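# Upright a boxed carton on the table and open its lid

## Task

A closed carton is lying on its side on the table. Turn it so it stands upright with the lid facing up, then open the lid so it ends roughly vertical or tilted back past vertical. The lid's tab starts tucked down inside the wall that has the thumb notch. The carton must stay on the table, and the result must hold once the robot lets go.

## Robot and tools

Robot: a single arm carrying a five-finger right hand. Its base sits at (0, 0, +0.260) m in the scene frame and is tilted. Expressed in the base frame, true up is roughly (-0.277, -0.246, +0.929). In the scene frame the origin lies on the table top under the base, +z is up, and +y is to the left when facing along +x.

Frames. All reported poses, velocities, Hand targets and camera poses use the arm's base frame. Offsets are applied along the base frame's axes, and rotations turn about the current Hand target position. The hand point is fixed to the palm: 0.15 m out from the wrist face along the fingers and 0.05 m in front of the palm. Its +z runs along the straightened fingers, +y points out of the palm, and +x runs across the palm away from the thumb. Straight fingertips reach 0.06 to 0.07 m past the point and sit 0.06 m behind it along -y. A bracket on the little-finger side of the wrist sticks out and can strike objects. With the hand level, the wrist can hang below the point, so it may hit the table first.

One command row has 14 numbers, each in [-1, 1], in this order: dx, dy, dz, rx, ry, rz, little, ring, middle, index, thumb_bend, thumb_turn, force_limit, speed. The first three are a position offset, where 1.0 equals 0.6 m. The next three form one rotation vector, where 1.0 equals 180 degrees. Both are offsets measured from the Hand target as it was when the action or move began. They are not poses, and repeating the same offset moves the hand again. Finger and thumb_bend values run from +1 (straight) to -1 (curled). thumb_turn is +1 beside the palm and -1 in front of it, opposite the fingers. force_limit maps -1 to +1 onto roughly 0 to 10 N at the fingertip (15 N for the thumb motors). speed rises linearly from near zero at -1 to full speed at +0.48 and stays full above that. For a gentle grip, close at speed -0.94 or lower. Whenever a row should leave the hand unchanged, repeat the last six finger numbers plus force_limit and speed. At scene start, read them from a first result. A grip with the thumb in front closes on items about 0.035 to 0.065 m thick.

Tools:
- execute_actions(actions, cameras): actions is a list of actions. Each action is a list of up to 15 rows, one per 1/30 s step. A short list repeats its final row to fill all 15 steps. Every row in an action counts from that action's starting Hand target. Images come back only when actions is empty or cameras names them.
- move(target, speed, blend, stop_force, zero, blocking, cameras): target is either one 14-number row or a list of up to 15 rows. Every row is an offset from the same starting Hand target. The path is straight, and its top speed is given in m/s (0.002 to 3.6, default 0.25). Turning is capped at twice that value in rad/s. blend is in metres and rounds corners in a list; 0 means stop at each point. stop_force is in N (3 to 120) and ends the path once the wrist senses that much push opposing the motion. Use it slowly when approaching contact, and leave it out when moving away from something the hand presses on. zero (default true) re-zeroes the sensor before the move. blocking=false returns after about 0.5 s but cannot be combined with stop_force. The result includes a move: line. done means at rest within 3 mm and 2 degrees of target. Other outcomes are off_target, moving, held or fault, followed by the limits that acted (e.g. paced, held). Neither done nor off_target tells you whether anything was touched.
- wait(seconds 0 to 10), stop(), zero_wrist_force(), show_instructions() (reference images), zoom_image(camera, region [x0, y0, x1, y1] px, at most 504 each way), finished_scene(scene 1 or 2).

Results show end_effector_position (m) and end_effector_quat_wxyz, velocities, and the Hand target, which is the basis for your next offsets. The hand often settles short of its target. Any new command, even all zeros, asks for the target again. hand_measured, hand_stopped_by (moving, target, force, stalled, fault) and hand_load_n each list six values in motor order. A load falling near 0 means the grip was lost. Wrist force and torque are given on the hand point's own axes; a push from a surface shows as force into the arm. Cameras are cam_high, cam_low and cam_wrist, each 896x504.

Cautions. The controller limits each commanded turn to 32 degrees from the measured orientation. The arm is stiff, so commanding even slightly past a firm contact can trigger a fault. A net force of about 150 N, or contact torque at a joint limit, stops the arm for 10 s. The limit is 138 N m for the three large joints and 25.7 N m for each wrist joint. A held object's weight counts toward that. Fast moves hit harder and overshoot. Route paths around the base rather than close past it. Overheated motors trigger a brake stop of 30 s or more. Do not let the carton fall off the table, drop it from height, release it while it is moving, or shove it hard. Too much force on the fingers also costs. To end a press, command the target back beyond the hand point. Call finished_scene only once the carton stands lid-up with the lid open on its own.

Each tool is called in YAML: its name, and indented under it one key for each argument.

Reference images:

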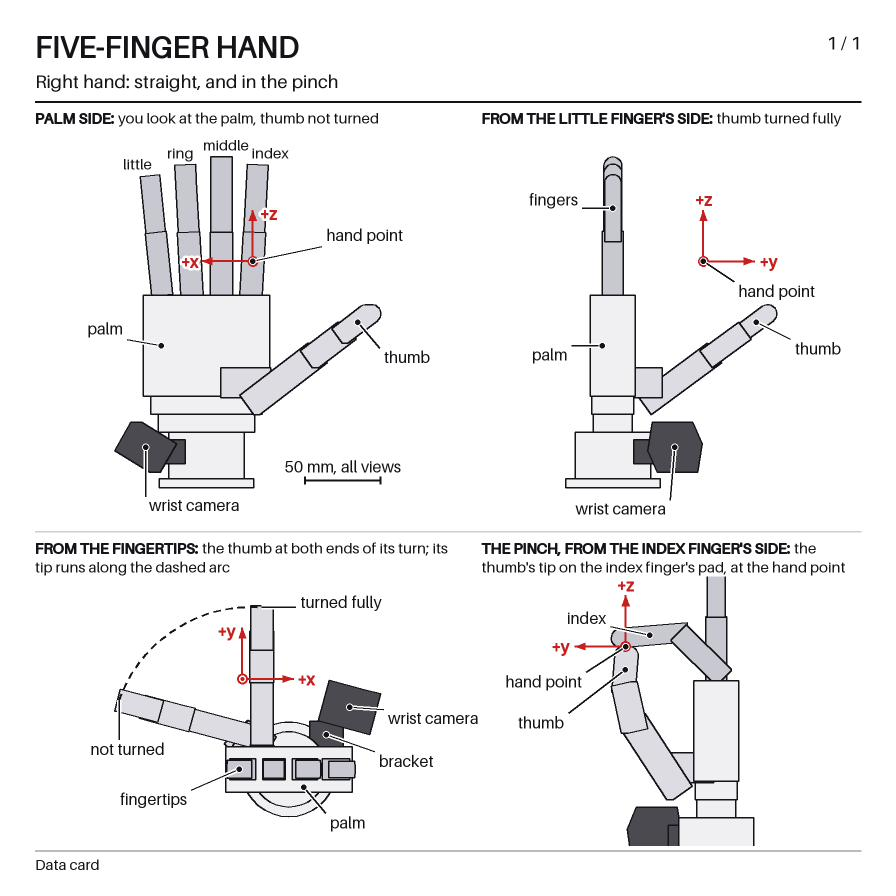

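## Session

execute_actions:
  actions: []

Scene clock: 0.00 s.
end_effector_position=(+0.4525, +0.1474, +0.2597) hand_measured=(+1.000, +1.000, +1.000, +1.000, +1.000, +1.000) hand_load_n=(+0.0, +0.0, +0.0, +0.0, +0.0, +0.0) hand_stopped_by=(target, target, target, target, target, target) hand_force_limit=0.00 hand_speed=-0.80 end_effector_quat_wxyz=(-0.282, -0.029, +0.778, +0.561)
Joint positions: [-0.438 -0.818 1.677 2.02 0.957 -2.56]
Joint velocities: within noise
Joint torques (N m): no reading
Wrist force (N): no reading
Wrist torque (N m): no reading
Wrist force, peak (N): no reading
Hand target: +0.4525, +0.1474, +0.2597; -0.282, -0.029, +0.778, +0.561

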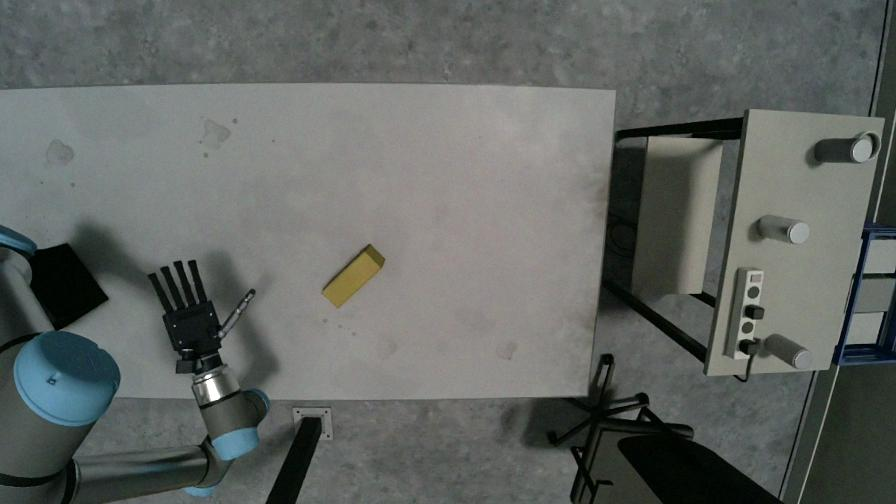

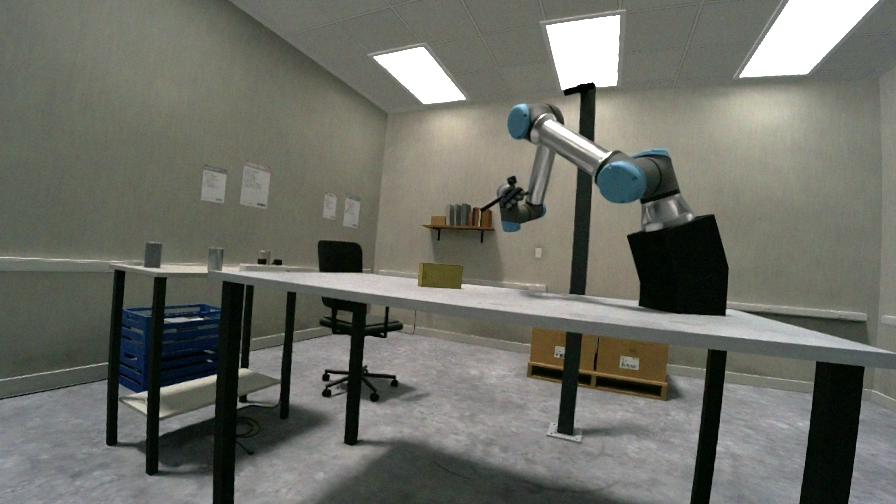

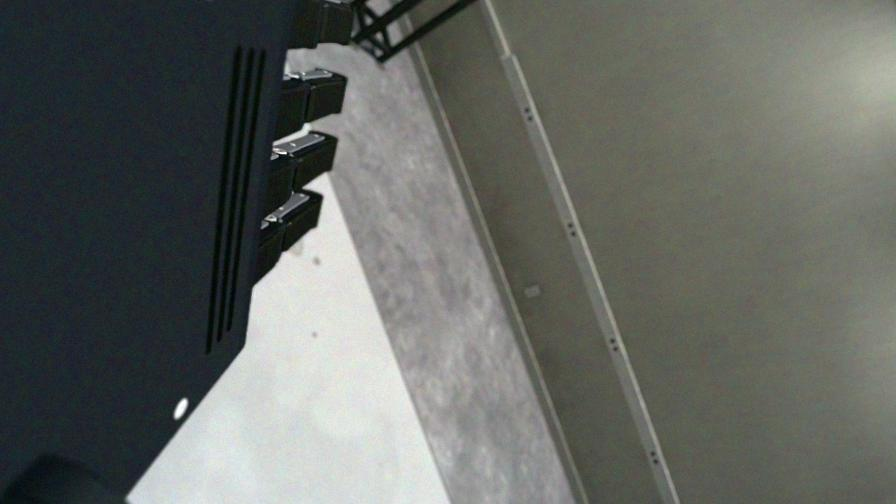

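zoom_image:
  camera: "cam_high"
  region: [300, 230, 410, 320]

zoom_image:
  camera: "cam_low"
  region: [390, 240, 500, 310]

Scaled by 4.582 from the camera's 896x504 image, which has a finer 1280x720 frame.

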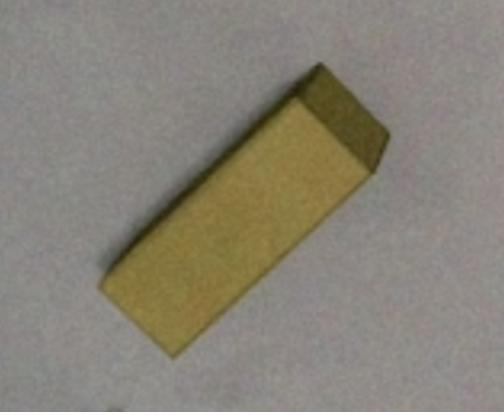

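Scaled by 4.582 from the camera's 896x504 image, which has a finer 1280x720 frame.

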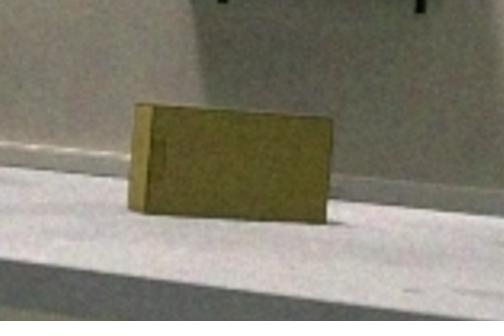

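zoom_image:
  camera: "cam_low"
  region: [412, 255, 468, 295]

zoom_image:
  camera: "cam_high"
  region: [316, 238, 392, 312]

Scaled by 9.000 from the camera's 896x504 image, which has a finer 1280x720 frame.

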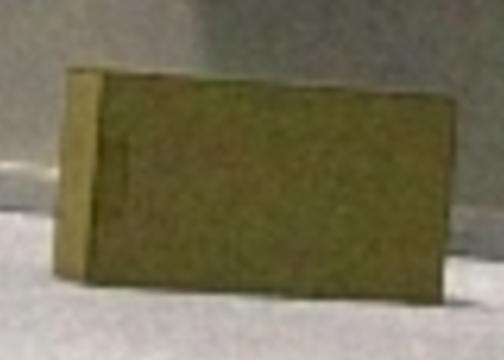

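Scaled by 6.632 from the camera's 896x504 image, which has a finer 1280x720 frame.

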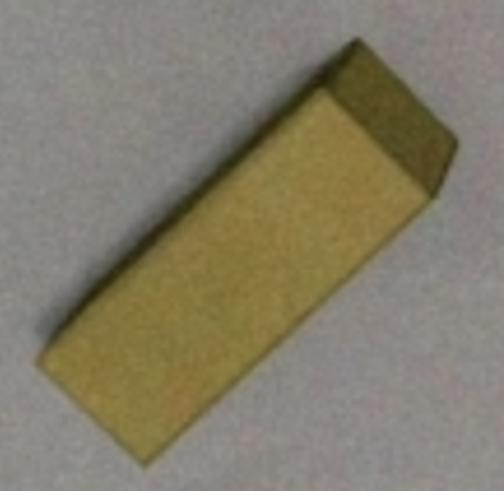

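zoom_image:
  camera: "cam_high"
  region: [140, 240, 270, 390]

zoom_image:
  camera: "cam_low"
  region: [470, 160, 560, 240]

Scaled by 3.360 from the camera's 896x504 image, which has a finer 1280x720 frame.

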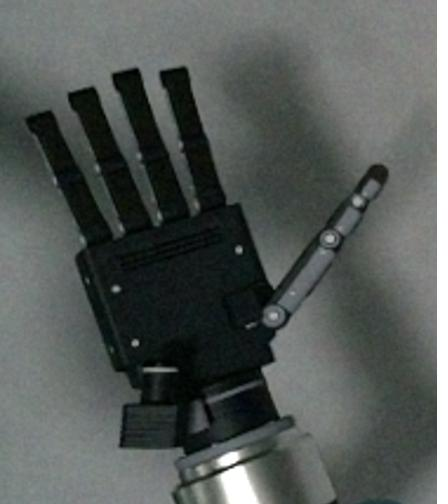

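Scaled by 5.600 from the camera's 896x504 image, which has a finer 1280x720 frame.

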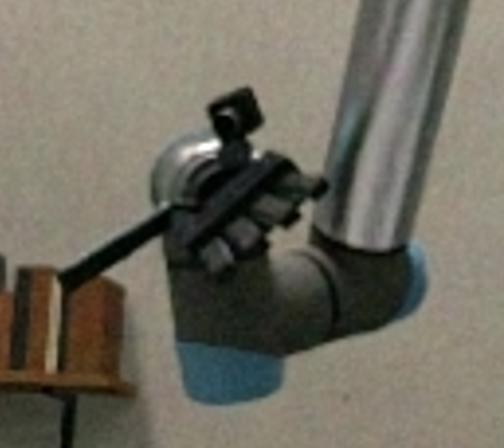

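move:
  target:
    - [0.1588, 0.1105, -0.0487, -0.2007, 0.2144, -0.6760, 1, 1, 1, 1, 1, -1, 0.0, 0.2]
    - [0.2582, 0.1713, -0.2488, -0.2007, 0.2144, -0.6760, 1, 1, 1, 1, 1, -1, 0.0, 0.2]
  speed: [0.6, 0.3]
  blend: [0.03, 0]
  cameras: ["all"]

Scene clock: 780.77 s.
end_effector_position=(+0.6074, +0.2502, +0.1106) hand_measured=(+1.000, +1.000, +1.000, +1.000, +1.000, -1.000) hand_load_n=(+0.0, +0.0, +0.0, +0.0, -0.5, +0.0) hand_stopped_by=(target, target, target, target, target, target) hand_force_limit=0.00 hand_speed=0.20 end_effector_quat_wxyz=(+0.144, +0.862, +0.401, +0.276)
Joint positions: [0.38 -0.945 1.354 0.573 1.816 1.004]
Joint torques (N m): [-10.51 -34.49 -4.14 0.78 -0.36 -2.19]
Wrist force (N): [-2.2 -1.1 -1.5]
Wrist torque (N m): [0.08 0.26 -0.44]
Wrist force, peak (N): [-1.8 -0.8 -2.7]
Hand target: +0.6074, +0.2502, +0.1104; +0.144, +0.862, +0.401, +0.276
Off the commanded pose: 0.000 m, 0 deg.
move: done
camera_calibration:
cam_wrist: T_world_to_cam=[[0.744754, -0.370177, 0.555258, -0.422541], [-0.520261, -0.843157, 0.1357, 0.529872], [0.417936, -0.389942, -0.820533, 0.0474532], [0, 0, 0, 1]] pos_world=[0.570528, 0.308854, 0.201652]

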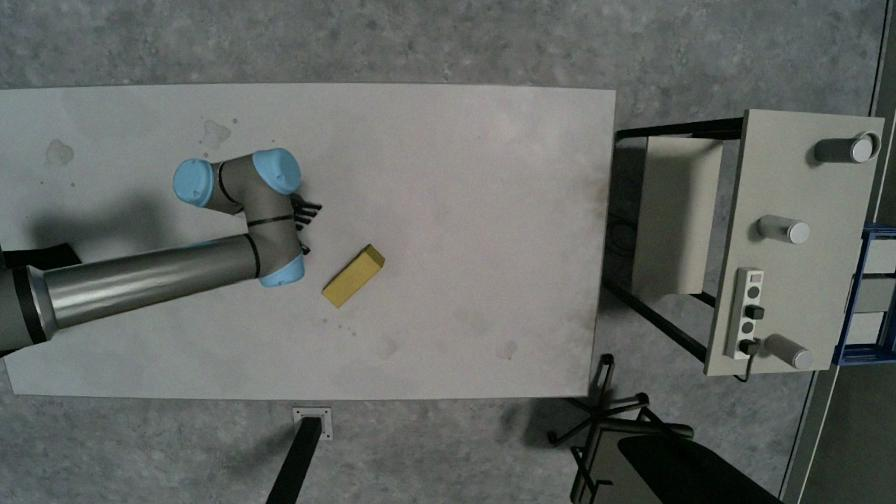

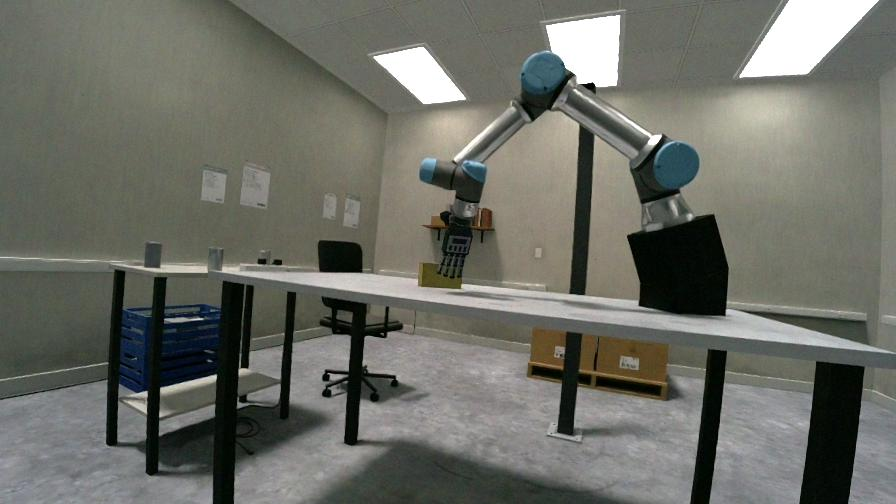

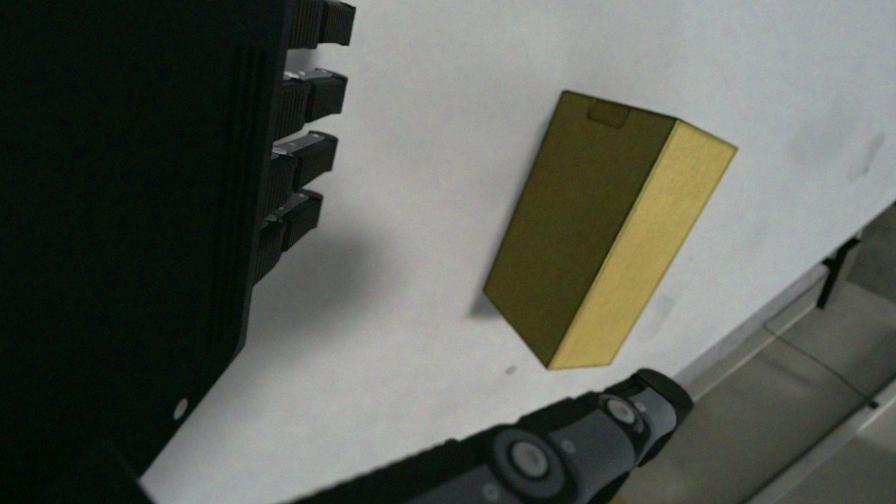

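zoom_image:
  camera: "cam_wrist"
  region: [540, 75, 750, 195]

Scaled by 2.400 from the camera's 896x504 image, which has a finer 1280x720 frame.

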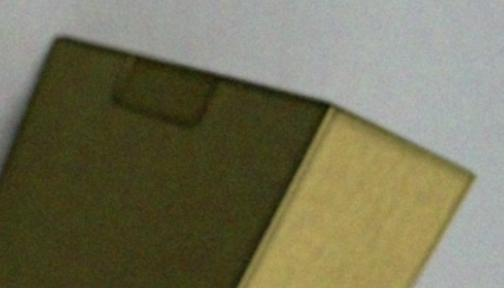

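move:
  target: [0.2413, -0.1992, -0.0130, 0.0953, 0.1420, 0.0660, 1, 1, 1, 1, 1, -1, 0.0, 0.2]
  speed: 0.35
  cameras: ["cam_wrist", "cam_low"]

Scene clock: 1046.03 s.
end_effector_position=(+0.7522, +0.1307, +0.1026) hand_measured=(+1.000, +1.000, +1.000, +1.000, +1.000, -1.000) hand_load_n=(+0.0, +0.0, +0.0, +0.0, +0.0, +0.0) hand_stopped_by=(target, target, target, target, target, target) hand_force_limit=0.00 hand_speed=0.20 end_effector_quat_wxyz=(-0.106, +0.867, +0.464, +0.149)
Joint positions: [-0.039 -0.464 0.432 1.447 1.237 0.576]
Joint torques (N m): [-20.42 -47.18 -29.23 4.16 -2.81 -1.88]
Wrist force (N): [-2.2 -2.0 -1.4]
Wrist torque (N m): [0.22 0.24 -0.57]
Wrist force, peak (N): [-2.0 -3.4 -2.0]
Hand target: +0.7522, +0.1306, +0.1026; -0.106, +0.867, +0.464, +0.149
Off the commanded pose: 0.000 m, 0 deg.
move: done
camera_calibration:
cam_wrist: T_world_to_cam=[[0.956657, -0.284084, 0.064058, -0.690449], [-0.287088, -0.956904, 0.0437615, 0.354504], [0.0488654, -0.060255, -0.996986, 0.186409], [0, 0, 0, 1]] pos_world=[0.753188, 0.154313, 0.214562]
Images, in order (width x height): cam_low 896x504, cam_wrist 896x504.

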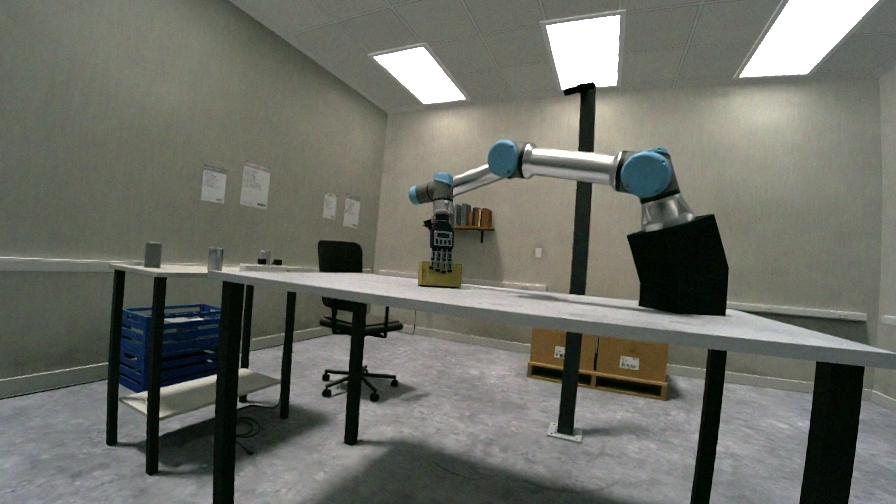

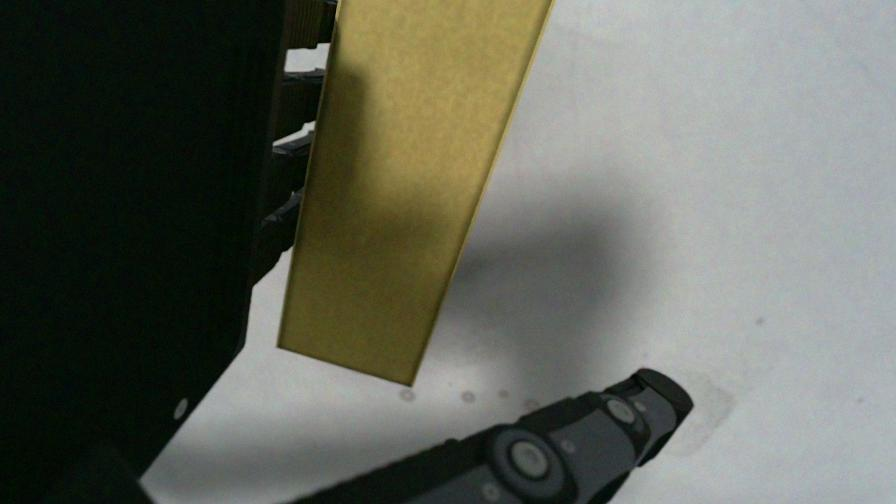

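move:
  target:
    - [-0.0269, 0.0194, -0.0029, 0, 0, 0, 1, 1, 1, 1, 1, -1, 0.0, 0.2]
    - [-0.0006, 0.0428, -0.0912, 0, 0, 0, 1, 1, 1, 1, 1, -1, 0.0, 0.2]
  speed: [0.15, 0.045]
  stop_force: 5
  cameras: ["cam_wrist", "cam_low"]

Scene clock: 1108.20 s.
end_effector_position=(+0.7507, +0.1554, +0.0515) hand_measured=(+1.000, +1.000, +1.000, +1.000, +1.000, -1.000) hand_load_n=(+0.0, +0.0, +0.0, +0.0, +0.0, +0.0) hand_stopped_by=(target, target, target, target, target, target) hand_force_limit=0.00 hand_speed=0.20 end_effector_quat_wxyz=(-0.106, +0.867, +0.464, +0.149)
Joint positions: [-0.003 -0.445 0.521 1.326 1.243 0.614]
Joint torques (N m): [-19.1 -40.06 -26.45 4.82 -2.75 -2.06]
Wrist force (N): [-2.0 -1.5 -4.5]
Wrist torque (N m): [0.47 0.30 -0.45]
Wrist force, peak (N): [-4.3 -7.0 -52.1]
Hand target: +0.7507, +0.1554, +0.0515; -0.106, +0.867, +0.464, +0.149 (not the last commanded pose)
Off the commanded pose: 0.004 m, 0 deg.
move: contact; path passed 1 of 2 targets
camera_calibration:
cam_wrist: T_world_to_cam=[[0.956656, -0.284089, 0.0640582, -0.67875], [-0.287093, -0.956903, 0.0437612, 0.379853], [0.0488653, -0.0602551, -0.996986, 0.137019], [0, 0, 0, 1]] pos_world=[0.751688, 0.178913, 0.163462]
Images, in order (width x height): cam_low 896x504, cam_wrist 896x504.

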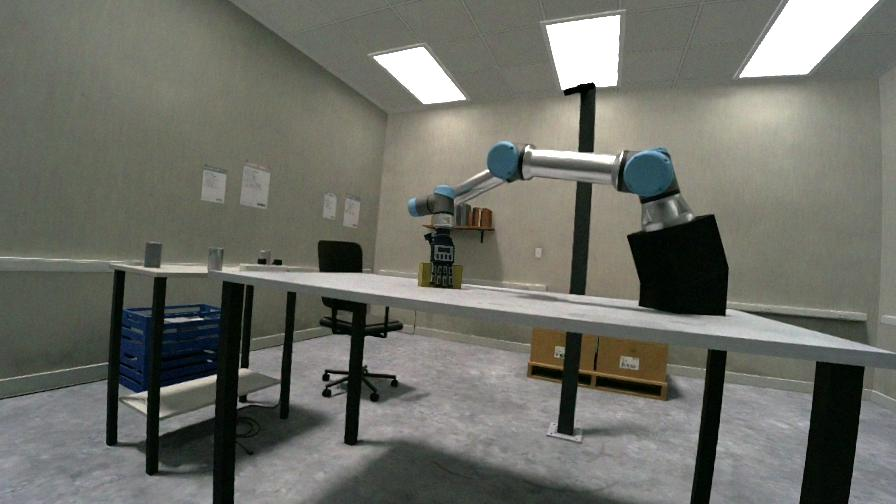

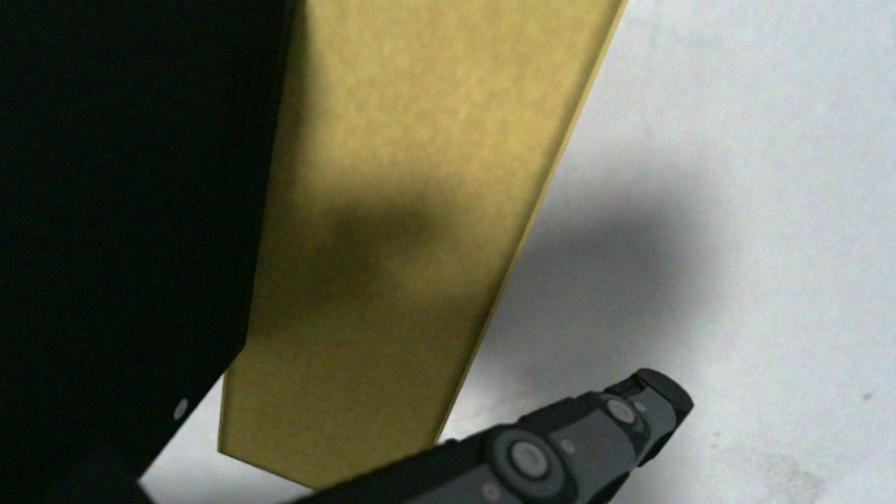

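move:
  target: [-0.0009, -0.0008, 0.0031, 0, 0, 0, 0.78, 0.78, 0.78, 0.78, -0.6, -1, -0.4, -0.75]
  speed: 0.05
  cameras: ["cam_wrist"]

Scene clock: 1146.13 s.
end_effector_position=(+0.7502, +0.1549, +0.0534) hand_measured=(+0.780, +0.780, +0.980, +0.780, +0.384, -1.000) hand_load_n=(+0.0, +1.0, +0.0, +1.5, +5.5, +0.0) hand_stopped_by=(target, target, force, target, force, target) hand_force_limit=-0.40 hand_speed=-0.75 end_effector_quat_wxyz=(-0.106, +0.867, +0.464, +0.149)
Joint positions: [-0.003 -0.448 0.524 1.328 1.243 0.613]
Joint torques (N m): [-13.84 -42.65 -13.83 1.58 -2.21 -0.53]
Wrist force (N): [-1.6 -0.4 -5.0]
Wrist torque (N m): [0.30 0.27 -0.34]
Wrist force, peak (N): [-2.0 -7.3 -7.7]
Hand target: +0.7502, +0.1549, +0.0534; -0.106, +0.867, +0.464, +0.149
Off the commanded pose: 0.000 m, 0 deg.
move: done
camera_calibration:
cam_wrist: T_world_to_cam=[[0.956656, -0.284089, 0.0640582, -0.678535], [-0.287093, -0.956903, 0.0437612, 0.379148], [0.0488653, -0.0602551, -0.996986, 0.138907], [0, 0, 0, 1]] pos_world=[0.751188, 0.178413, 0.165362]
Images, in order (width x height): cam_wrist 896x504.

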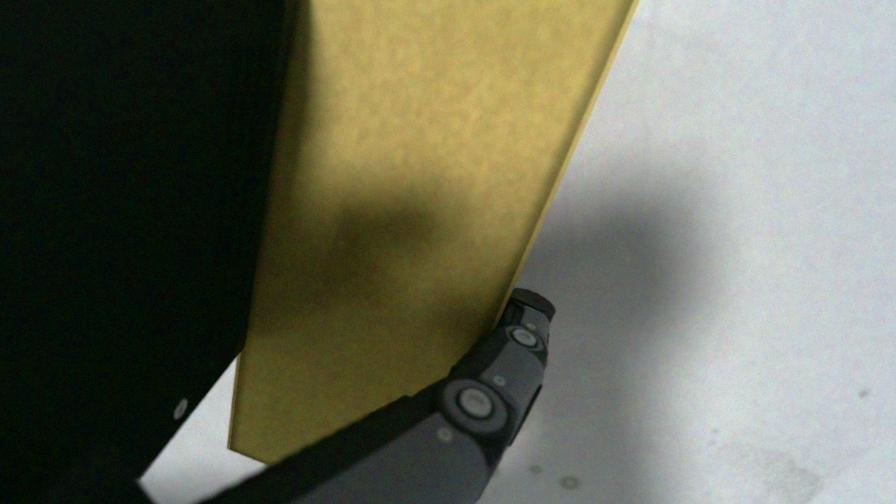

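move:
  target:
    - [0, 0, 0, 0, 0, 0, 0.78, 0.78, 0.98, 0.78, -0.65, -1, 0.0, -0.75]
    - [-0.0092, -0.0082, 0.0310, 0, 0, 0, 0.78, 0.78, 0.98, 0.78, -0.65, -1, 0.0, -0.75]
    - [-0.0092, -0.0082, 0.0310, 0, 0, 0, 0.78, 0.78, 0.74, 0.78, -0.65, -1, 0.0, -0.75]
  speed: 0.06
  cameras: ["cam_wrist", "cam_low"]

Scene clock: 1164.23 s.
end_effector_position=(+0.7447, +0.1500, +0.0720) hand_measured=(+0.780, +0.780, +0.754, +0.780, +0.306, -1.000) hand_load_n=(+0.0, +0.0, +7.0, +0.0, +9.5, +1.5) hand_stopped_by=(target, target, force, target, force, target) hand_force_limit=0.00 hand_speed=-0.75 end_effector_quat_wxyz=(-0.106, +0.867, +0.464, +0.149)
Joint positions: [-0.011 -0.484 0.546 1.343 1.241 0.605]
Joint torques (N m): [2.58 -41.58 -29.64 -0.04 -1.62 2.37]
Wrist force (N): [-2.6 -1.6 -3.1]
Wrist torque (N m): [0.25 0.28 -0.38]
Wrist force, peak (N): [-1.9 0.1 -8.4]
Hand target: +0.7447, +0.1500, +0.0720; -0.106, +0.867, +0.464, +0.149
Off the commanded pose: 0.000 m, 0 deg.
move: done
camera_calibration:
cam_wrist: T_world_to_cam=[[0.956629, -0.284184, 0.0640337, -0.675817], [-0.287181, -0.956881, 0.0436607, 0.372147], [0.0488649, -0.0601563, -0.996992, 0.157409], [0, 0, 0, 1]] pos_world=[0.745687, 0.173513, 0.183962]
Images, in order (width x height): cam_low 896x504, cam_wrist 896x504.

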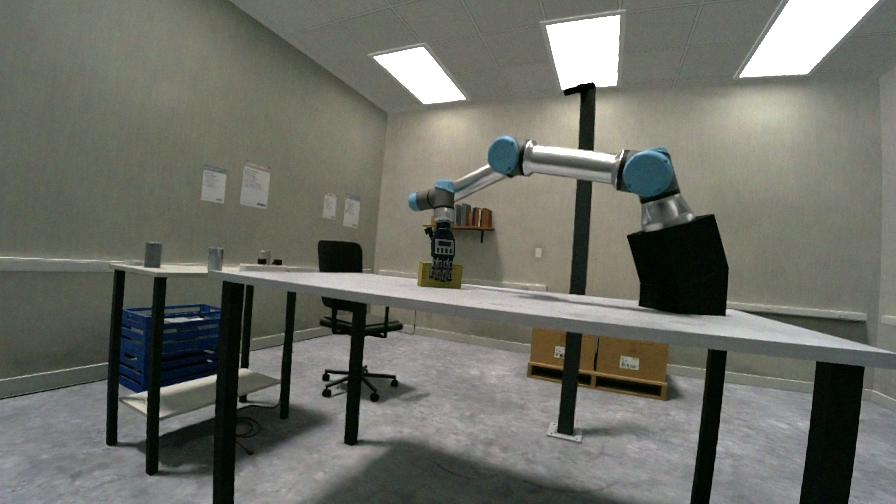

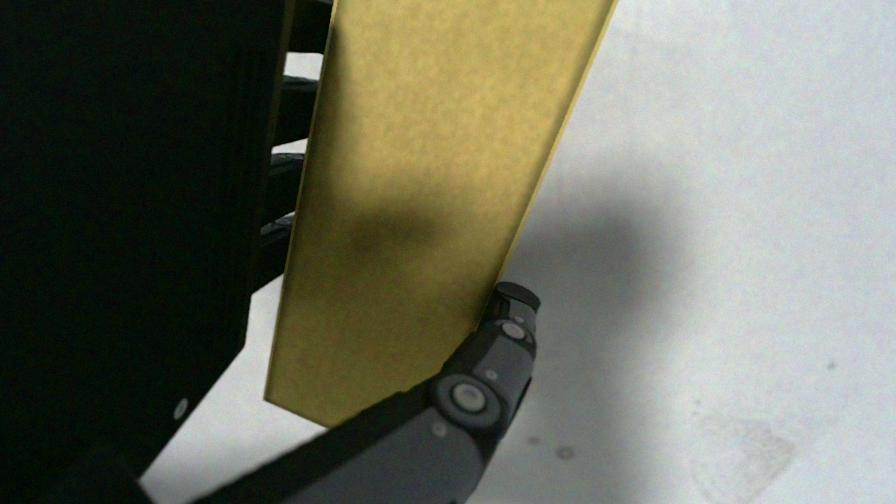

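move:
  target:
    - [0, 0, 0, 0, 0, 0, 0.95, 0.95, 0.95, 0.95, 0.7, -1, -0.4, -0.2]
    - [0.0090, 0.0080, -0.0302, 0, 0, 0, 0.95, 0.95, 0.95, 0.95, 0.7, -1, -0.4, -0.2]
    - [0.0090, 0.0080, -0.0302, 0, 0, 0, 0.82, 0.82, 0.88, 0.82, -0.5, -1, -0.4, -0.7]
    - [-0.1257, 0.1051, -0.0446, 0, 0, 0, 0.82, 0.82, 0.88, 0.82, -0.5, -1, -0.4, -0.7]
  speed: [0.1, 0.06, 0.1, 0.1]
  cameras: ["cam_wrist", "cam_high"]

Scene clock: 1298.77 s.
end_effector_position=(+0.6693, +0.2130, +0.0452) hand_measured=(+0.820, +0.820, +0.880, +0.820, +0.276, -1.000) hand_load_n=(+0.0, +0.5, +0.0, +1.0, +6.0, +0.5) hand_stopped_by=(target, target, target, target, force, target) hand_force_limit=-0.40 hand_speed=-0.70 end_effector_quat_wxyz=(-0.106, +0.867, +0.464, +0.149)
Joint positions: [0.093 -0.671 0.967 1.075 1.26 0.712]
Joint torques (N m): [-15.13 -43.71 -14.15 4.21 -2.19 -1.62]
Wrist force (N): [-2.3 -2.3 -0.6]
Wrist torque (N m): [0.12 0.25 -0.40]
Wrist force, peak (N): [-2.8 -1.7 -3.5]
Hand target: +0.6693, +0.2130, +0.0452; -0.106, +0.867, +0.464, +0.149
Off the commanded pose: 0.000 m, 0 deg.
move: done
camera_calibration:
cam_wrist: T_world_to_cam=[[0.956648, -0.284066, 0.064277, -0.584117], [-0.287085, -0.956903, 0.0438, 0.411961], [0.0490648, -0.0603541, -0.99697, 0.138079], [0, 0, 0, 1]] pos_world=[0.670288, 0.236612, 0.157162]
Images, in order (width x height): cam_high 896x504, cam_wrist 896x504.

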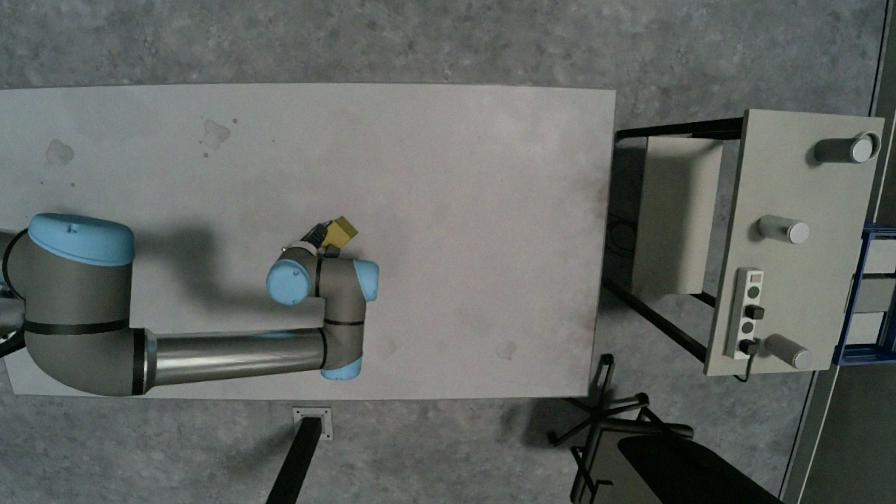

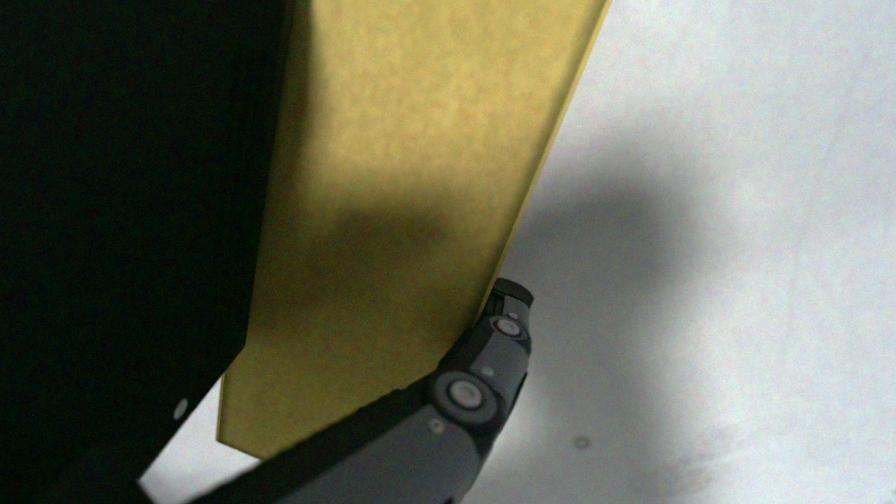

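move:
  target:
    - [0, 0, 0, 0, 0, 0, 1, 1, 1, 1, 0.7, -1, 0.0, -0.1]
    - [-0.0081, 0.0058, -0.0009, 0.0347, 0.0517, 0.0240, 1, 1, 1, 1, 0.7, -1, 0.0, -0.1]
    - [-0.0015, 0.0074, -0.0138, 0.0347, 0.0517, 0.0240, 1, 1, 1, 1, 0.7, -1, 0.0, -0.1]
    - [-0.0015, 0.0074, -0.0138, 0.0347, 0.0517, 0.0240, 0.64, 0.64, 0.64, 0.64, -0.6, -1, 0.0, -0.65]
  speed: [0.1, 0.2, 0.06, 0.1]
  cameras: ["cam_wrist"]

Scene clock: 1374.13 s.
end_effector_position=(+0.6684, +0.2175, +0.0369) hand_measured=(+0.640, +0.640, +0.640, +0.640, +0.340, -1.000) hand_load_n=(+0.0, +0.0, +3.0, +0.0, +11.5, +1.5) hand_stopped_by=(target, target, target, target, force, target) hand_force_limit=0.00 hand_speed=-0.65 end_effector_quat_wxyz=(-0.196, +0.851, +0.477, +0.099)
Joint positions: [0.045 -0.544 0.786 1.328 1.128 0.594]
Joint torques (N m): [3.36 -58.83 -2.53 4.9 -2.92 -1.85]
Wrist force (N): [-2.3 -2.3 -1.5]
Wrist torque (N m): [0.25 0.28 -0.66]
Wrist force, peak (N): [-2.2 -2.9 -1.9]
Hand target: +0.6684, +0.2175, +0.0369; -0.196, +0.851, +0.477, +0.099
Off the commanded pose: 0.000 m, 0 deg.
move: done
camera_calibration:
cam_wrist: T_world_to_cam=[[0.970706, -0.208192, -0.119943, -0.600505], [-0.212188, -0.976994, -0.0214237, 0.373015], [-0.112723, 0.0462465, -0.99255, 0.214925], [0, 0, 0, 1]] pos_world=[0.68629, 0.229473, 0.149288]
Images, in order (width x height): cam_wrist 896x504.

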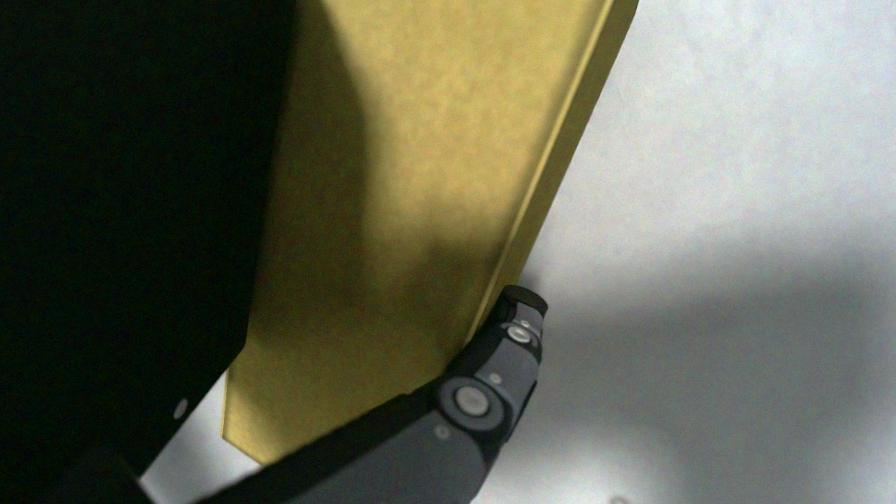

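move:
  target: [-0.0092, -0.0082, 0.0310, 0, 0, 0, 0.64, 0.64, 0.64, 0.64, -0.6, -1, 0.0, -0.65]
  speed: 0.06
  cameras: ["cam_wrist", "cam_low"]

Scene clock: 1382.43 s.
end_effector_position=(+0.6627, +0.2124, +0.0556) hand_measured=(+0.640, +0.640, +0.640, +0.640, +0.340, -1.000) hand_load_n=(+0.0, +0.0, +3.0, +0.5, +11.5, +1.5) hand_stopped_by=(target, target, target, target, force, target) hand_force_limit=0.00 hand_speed=-0.65 end_effector_quat_wxyz=(-0.196, +0.851, +0.477, +0.099)
Joint positions: [0.038 -0.58 0.807 1.346 1.128 0.586]
Joint torques (N m): [-5.68 -39.57 -26.33 -0.07 -2.34 0.3]
Wrist force (N): [-2.3 -2.2 -1.1]
Wrist torque (N m): [0.22 0.28 -0.44]
Wrist force, peak (N): [-2.5 -2.7 -1.6]
Hand target: +0.6628, +0.2125, +0.0555; -0.196, +0.851, +0.477, +0.099
Off the commanded pose: 0.000 m, 0 deg.
move: done
camera_calibration:
cam_wrist: T_world_to_cam=[[0.970649, -0.208179, -0.120424, -0.59375], [-0.212185, -0.976997, -0.0213168, 0.367323], [-0.113216, 0.0462434, -0.992494, 0.233413], [0, 0, 0, 1]] pos_world=[0.68069, 0.224473, 0.167989]
Images, in order (width x height): cam_low 896x504, cam_wrist 896x504.

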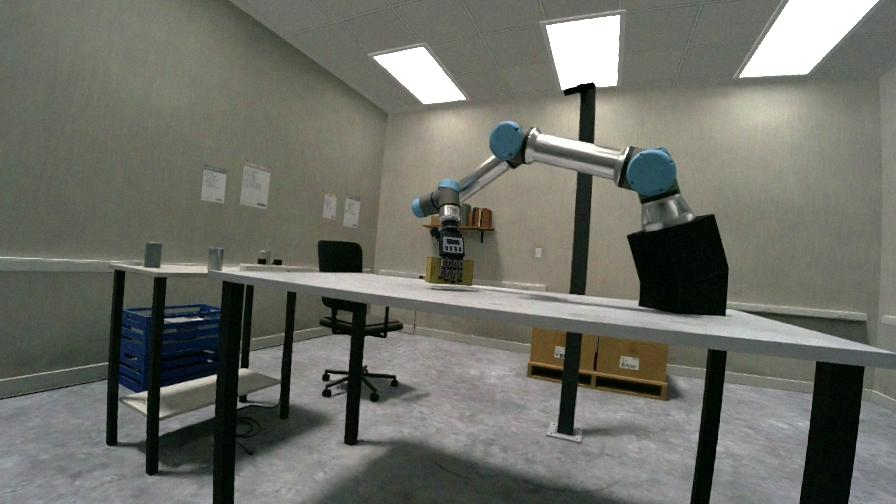

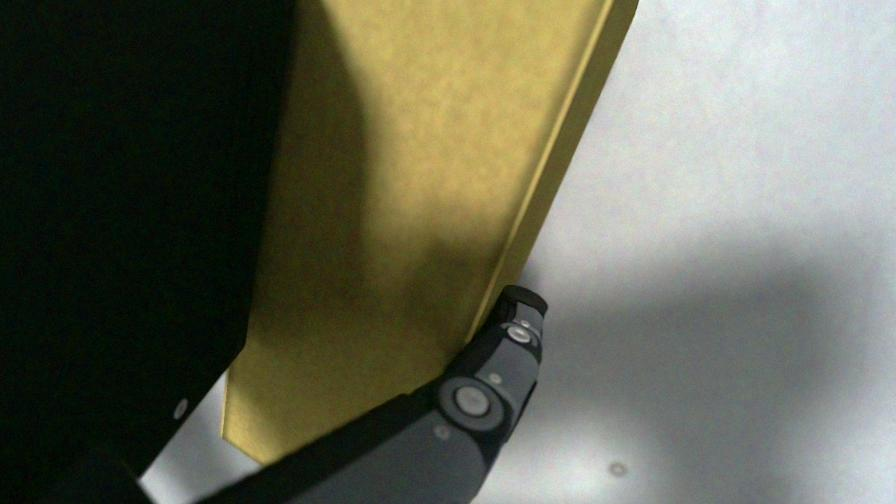

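move:
  target:
    - [-0.0231, -0.0205, 0.0774, 0.2009, -0.1473, 0.0209, 0.64, 0.64, 0.64, 0.64, -0.6, -1, 0.0, -0.65]
    - [-0.0055, -0.0049, 0.0186, 0.4018, -0.2945, 0.0418, 0.64, 0.64, 0.64, 0.64, -0.6, -1, 0.0, -0.65]
  speed: [0.3, 0.3]
  blend: [0.02, 0]
  cameras: ["all"]

Scene clock: 1419.30 s.
end_effector_position=(+0.6595, +0.2097, +0.0667) hand_measured=(+0.640, +0.640, +0.640, +0.640, +0.340, -1.000) hand_load_n=(+0.0, +0.0, +3.0, +0.5, +11.0, +1.5) hand_stopped_by=(target, target, target, target, force, target) hand_force_limit=0.00 hand_speed=-0.65 end_effector_quat_wxyz=(-0.429, +0.421, +0.413, +0.684)
Joint positions: [-0.272 -0.416 1.351 0.519 -0.311 -0.092]
Joint torques (N m): [-21.3 -32.16 -2.49 -0.37 -3.91 1.5]
Wrist force (N): [-0.1 -0.8 0.7]
Wrist torque (N m): [0.05 0.03 -0.29]
Wrist force, peak (N): [-2.4 -2.6 -0.9]
Hand target: +0.6595, +0.2096, +0.0667; -0.429, +0.421, +0.413, +0.684
Off the commanded pose: 0.000 m, 0 deg.
move: done
camera_calibration:
cam_wrist: T_world_to_cam=[[0.805763, -0.348109, 0.47913, -0.491809], [0.418173, -0.238468, -0.876507, -0.14936], [0.419378, 0.906616, -0.0465792, -0.35065], [0, 0, 0, 1]] pos_world=[0.605794, 0.111084, 0.0883922]

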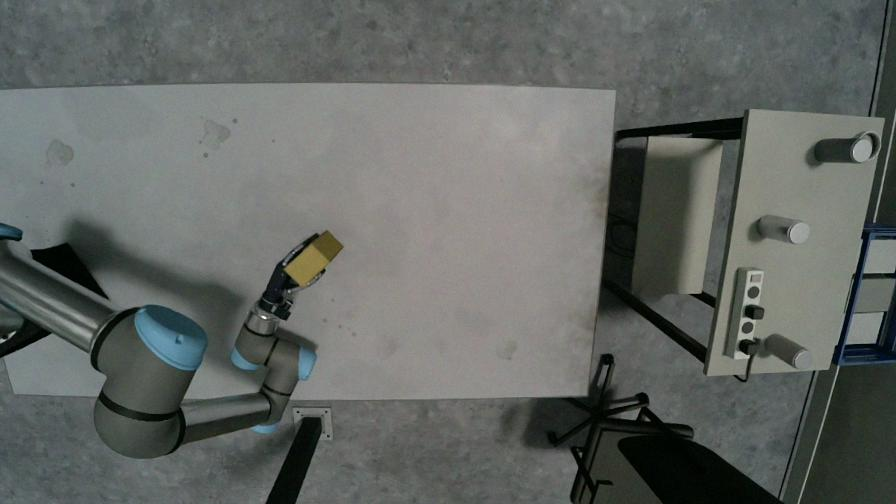

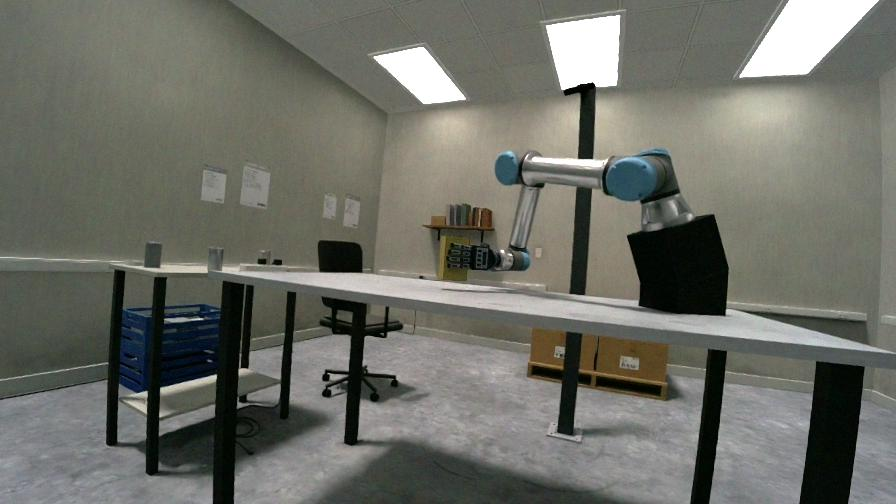

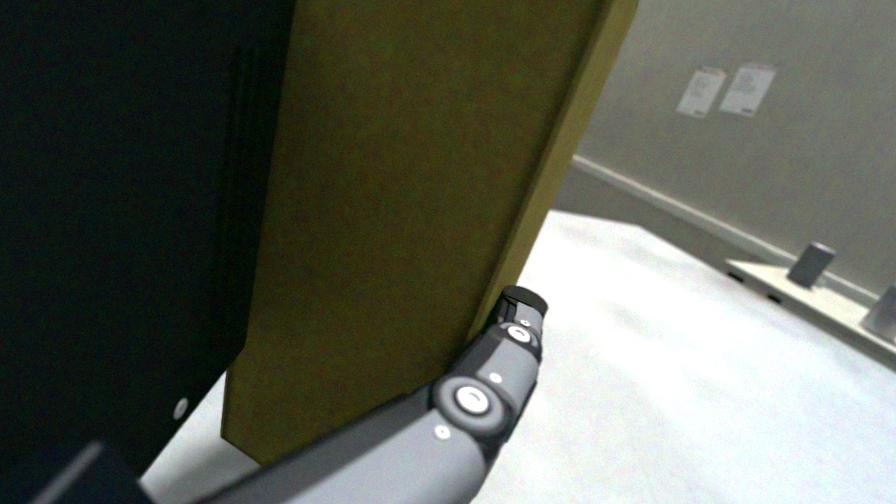

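move:
  target:
    - [0.0111, 0.0098, -0.0372, 0, 0, 0, 0.64, 0.64, 0.64, 0.64, -0.6, -1, 0.0, -0.65]
    - [0.0208, 0.0184, -0.0697, 0, 0, 0, 0.64, 0.64, 0.64, 0.64, -0.6, -1, 0.0, -0.65]
  speed: [0.08, 0.02]
  stop_force: 4
  cameras: ["cam_wrist", "cam_low"]

Scene clock: 1533.23 s.
end_effector_position=(+0.6691, +0.2180, +0.0347) hand_measured=(+0.640, +0.640, +0.640, +0.640, +0.340, -1.000) hand_load_n=(+0.0, +0.0, +3.0, +0.0, +11.5, +0.0) hand_stopped_by=(target, target, target, target, force, target) hand_force_limit=0.00 hand_speed=-0.65 end_effector_quat_wxyz=(-0.429, +0.421, +0.413, +0.684)
Joint positions: [-0.252 -0.326 1.272 0.569 -0.309 -0.157]
Joint torques (N m): [-22.03 -42.24 7.37 -0.37 0.73 1.04]
Wrist force (N): [0.3 -0.4 1.1]
Wrist torque (N m): [0.09 -0.01 -0.25]
Wrist force, peak (N): [12.1 -4.0 0.5]
Hand target: +0.6691, +0.2180, +0.0347; -0.429, +0.421, +0.413, +0.684 (not the last commanded pose)
Off the commanded pose: 0.011 m, 0 deg.
move: contact; path passed 1 of 2 targets
camera_calibration:
cam_wrist: T_world_to_cam=[[0.805718, -0.348193, 0.479145, -0.481205], [0.418255, -0.238313, -0.87651, -0.179471], [0.419381, 0.906625, -0.0463795, -0.363664], [0, 0, 0, 1]] pos_world=[0.615295, 0.119384, 0.0563923]
Images, in order (width x height): cam_low 896x504, cam_wrist 896x504.

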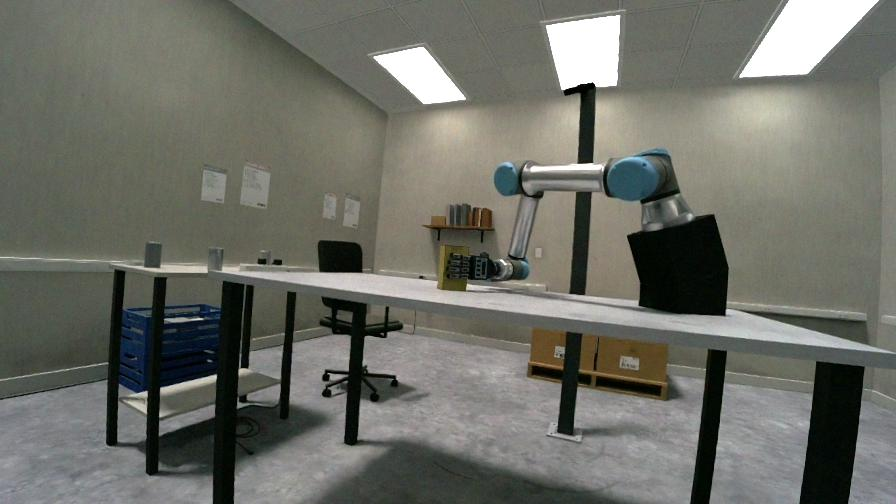

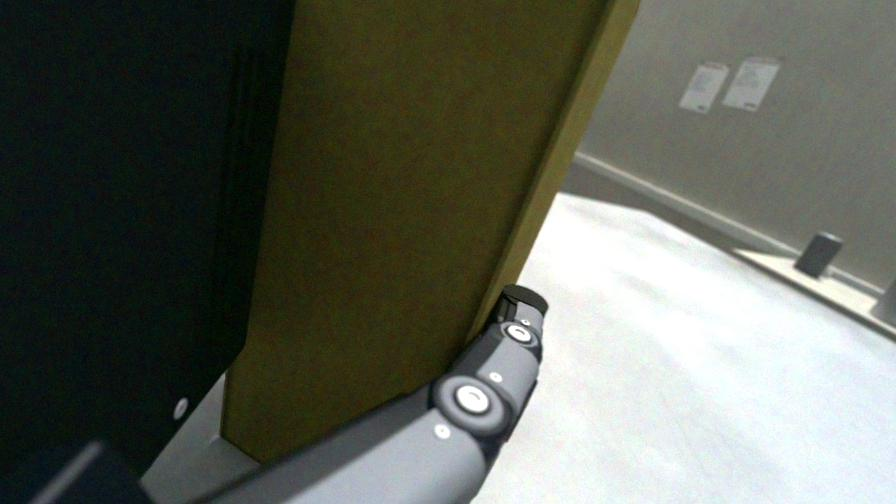

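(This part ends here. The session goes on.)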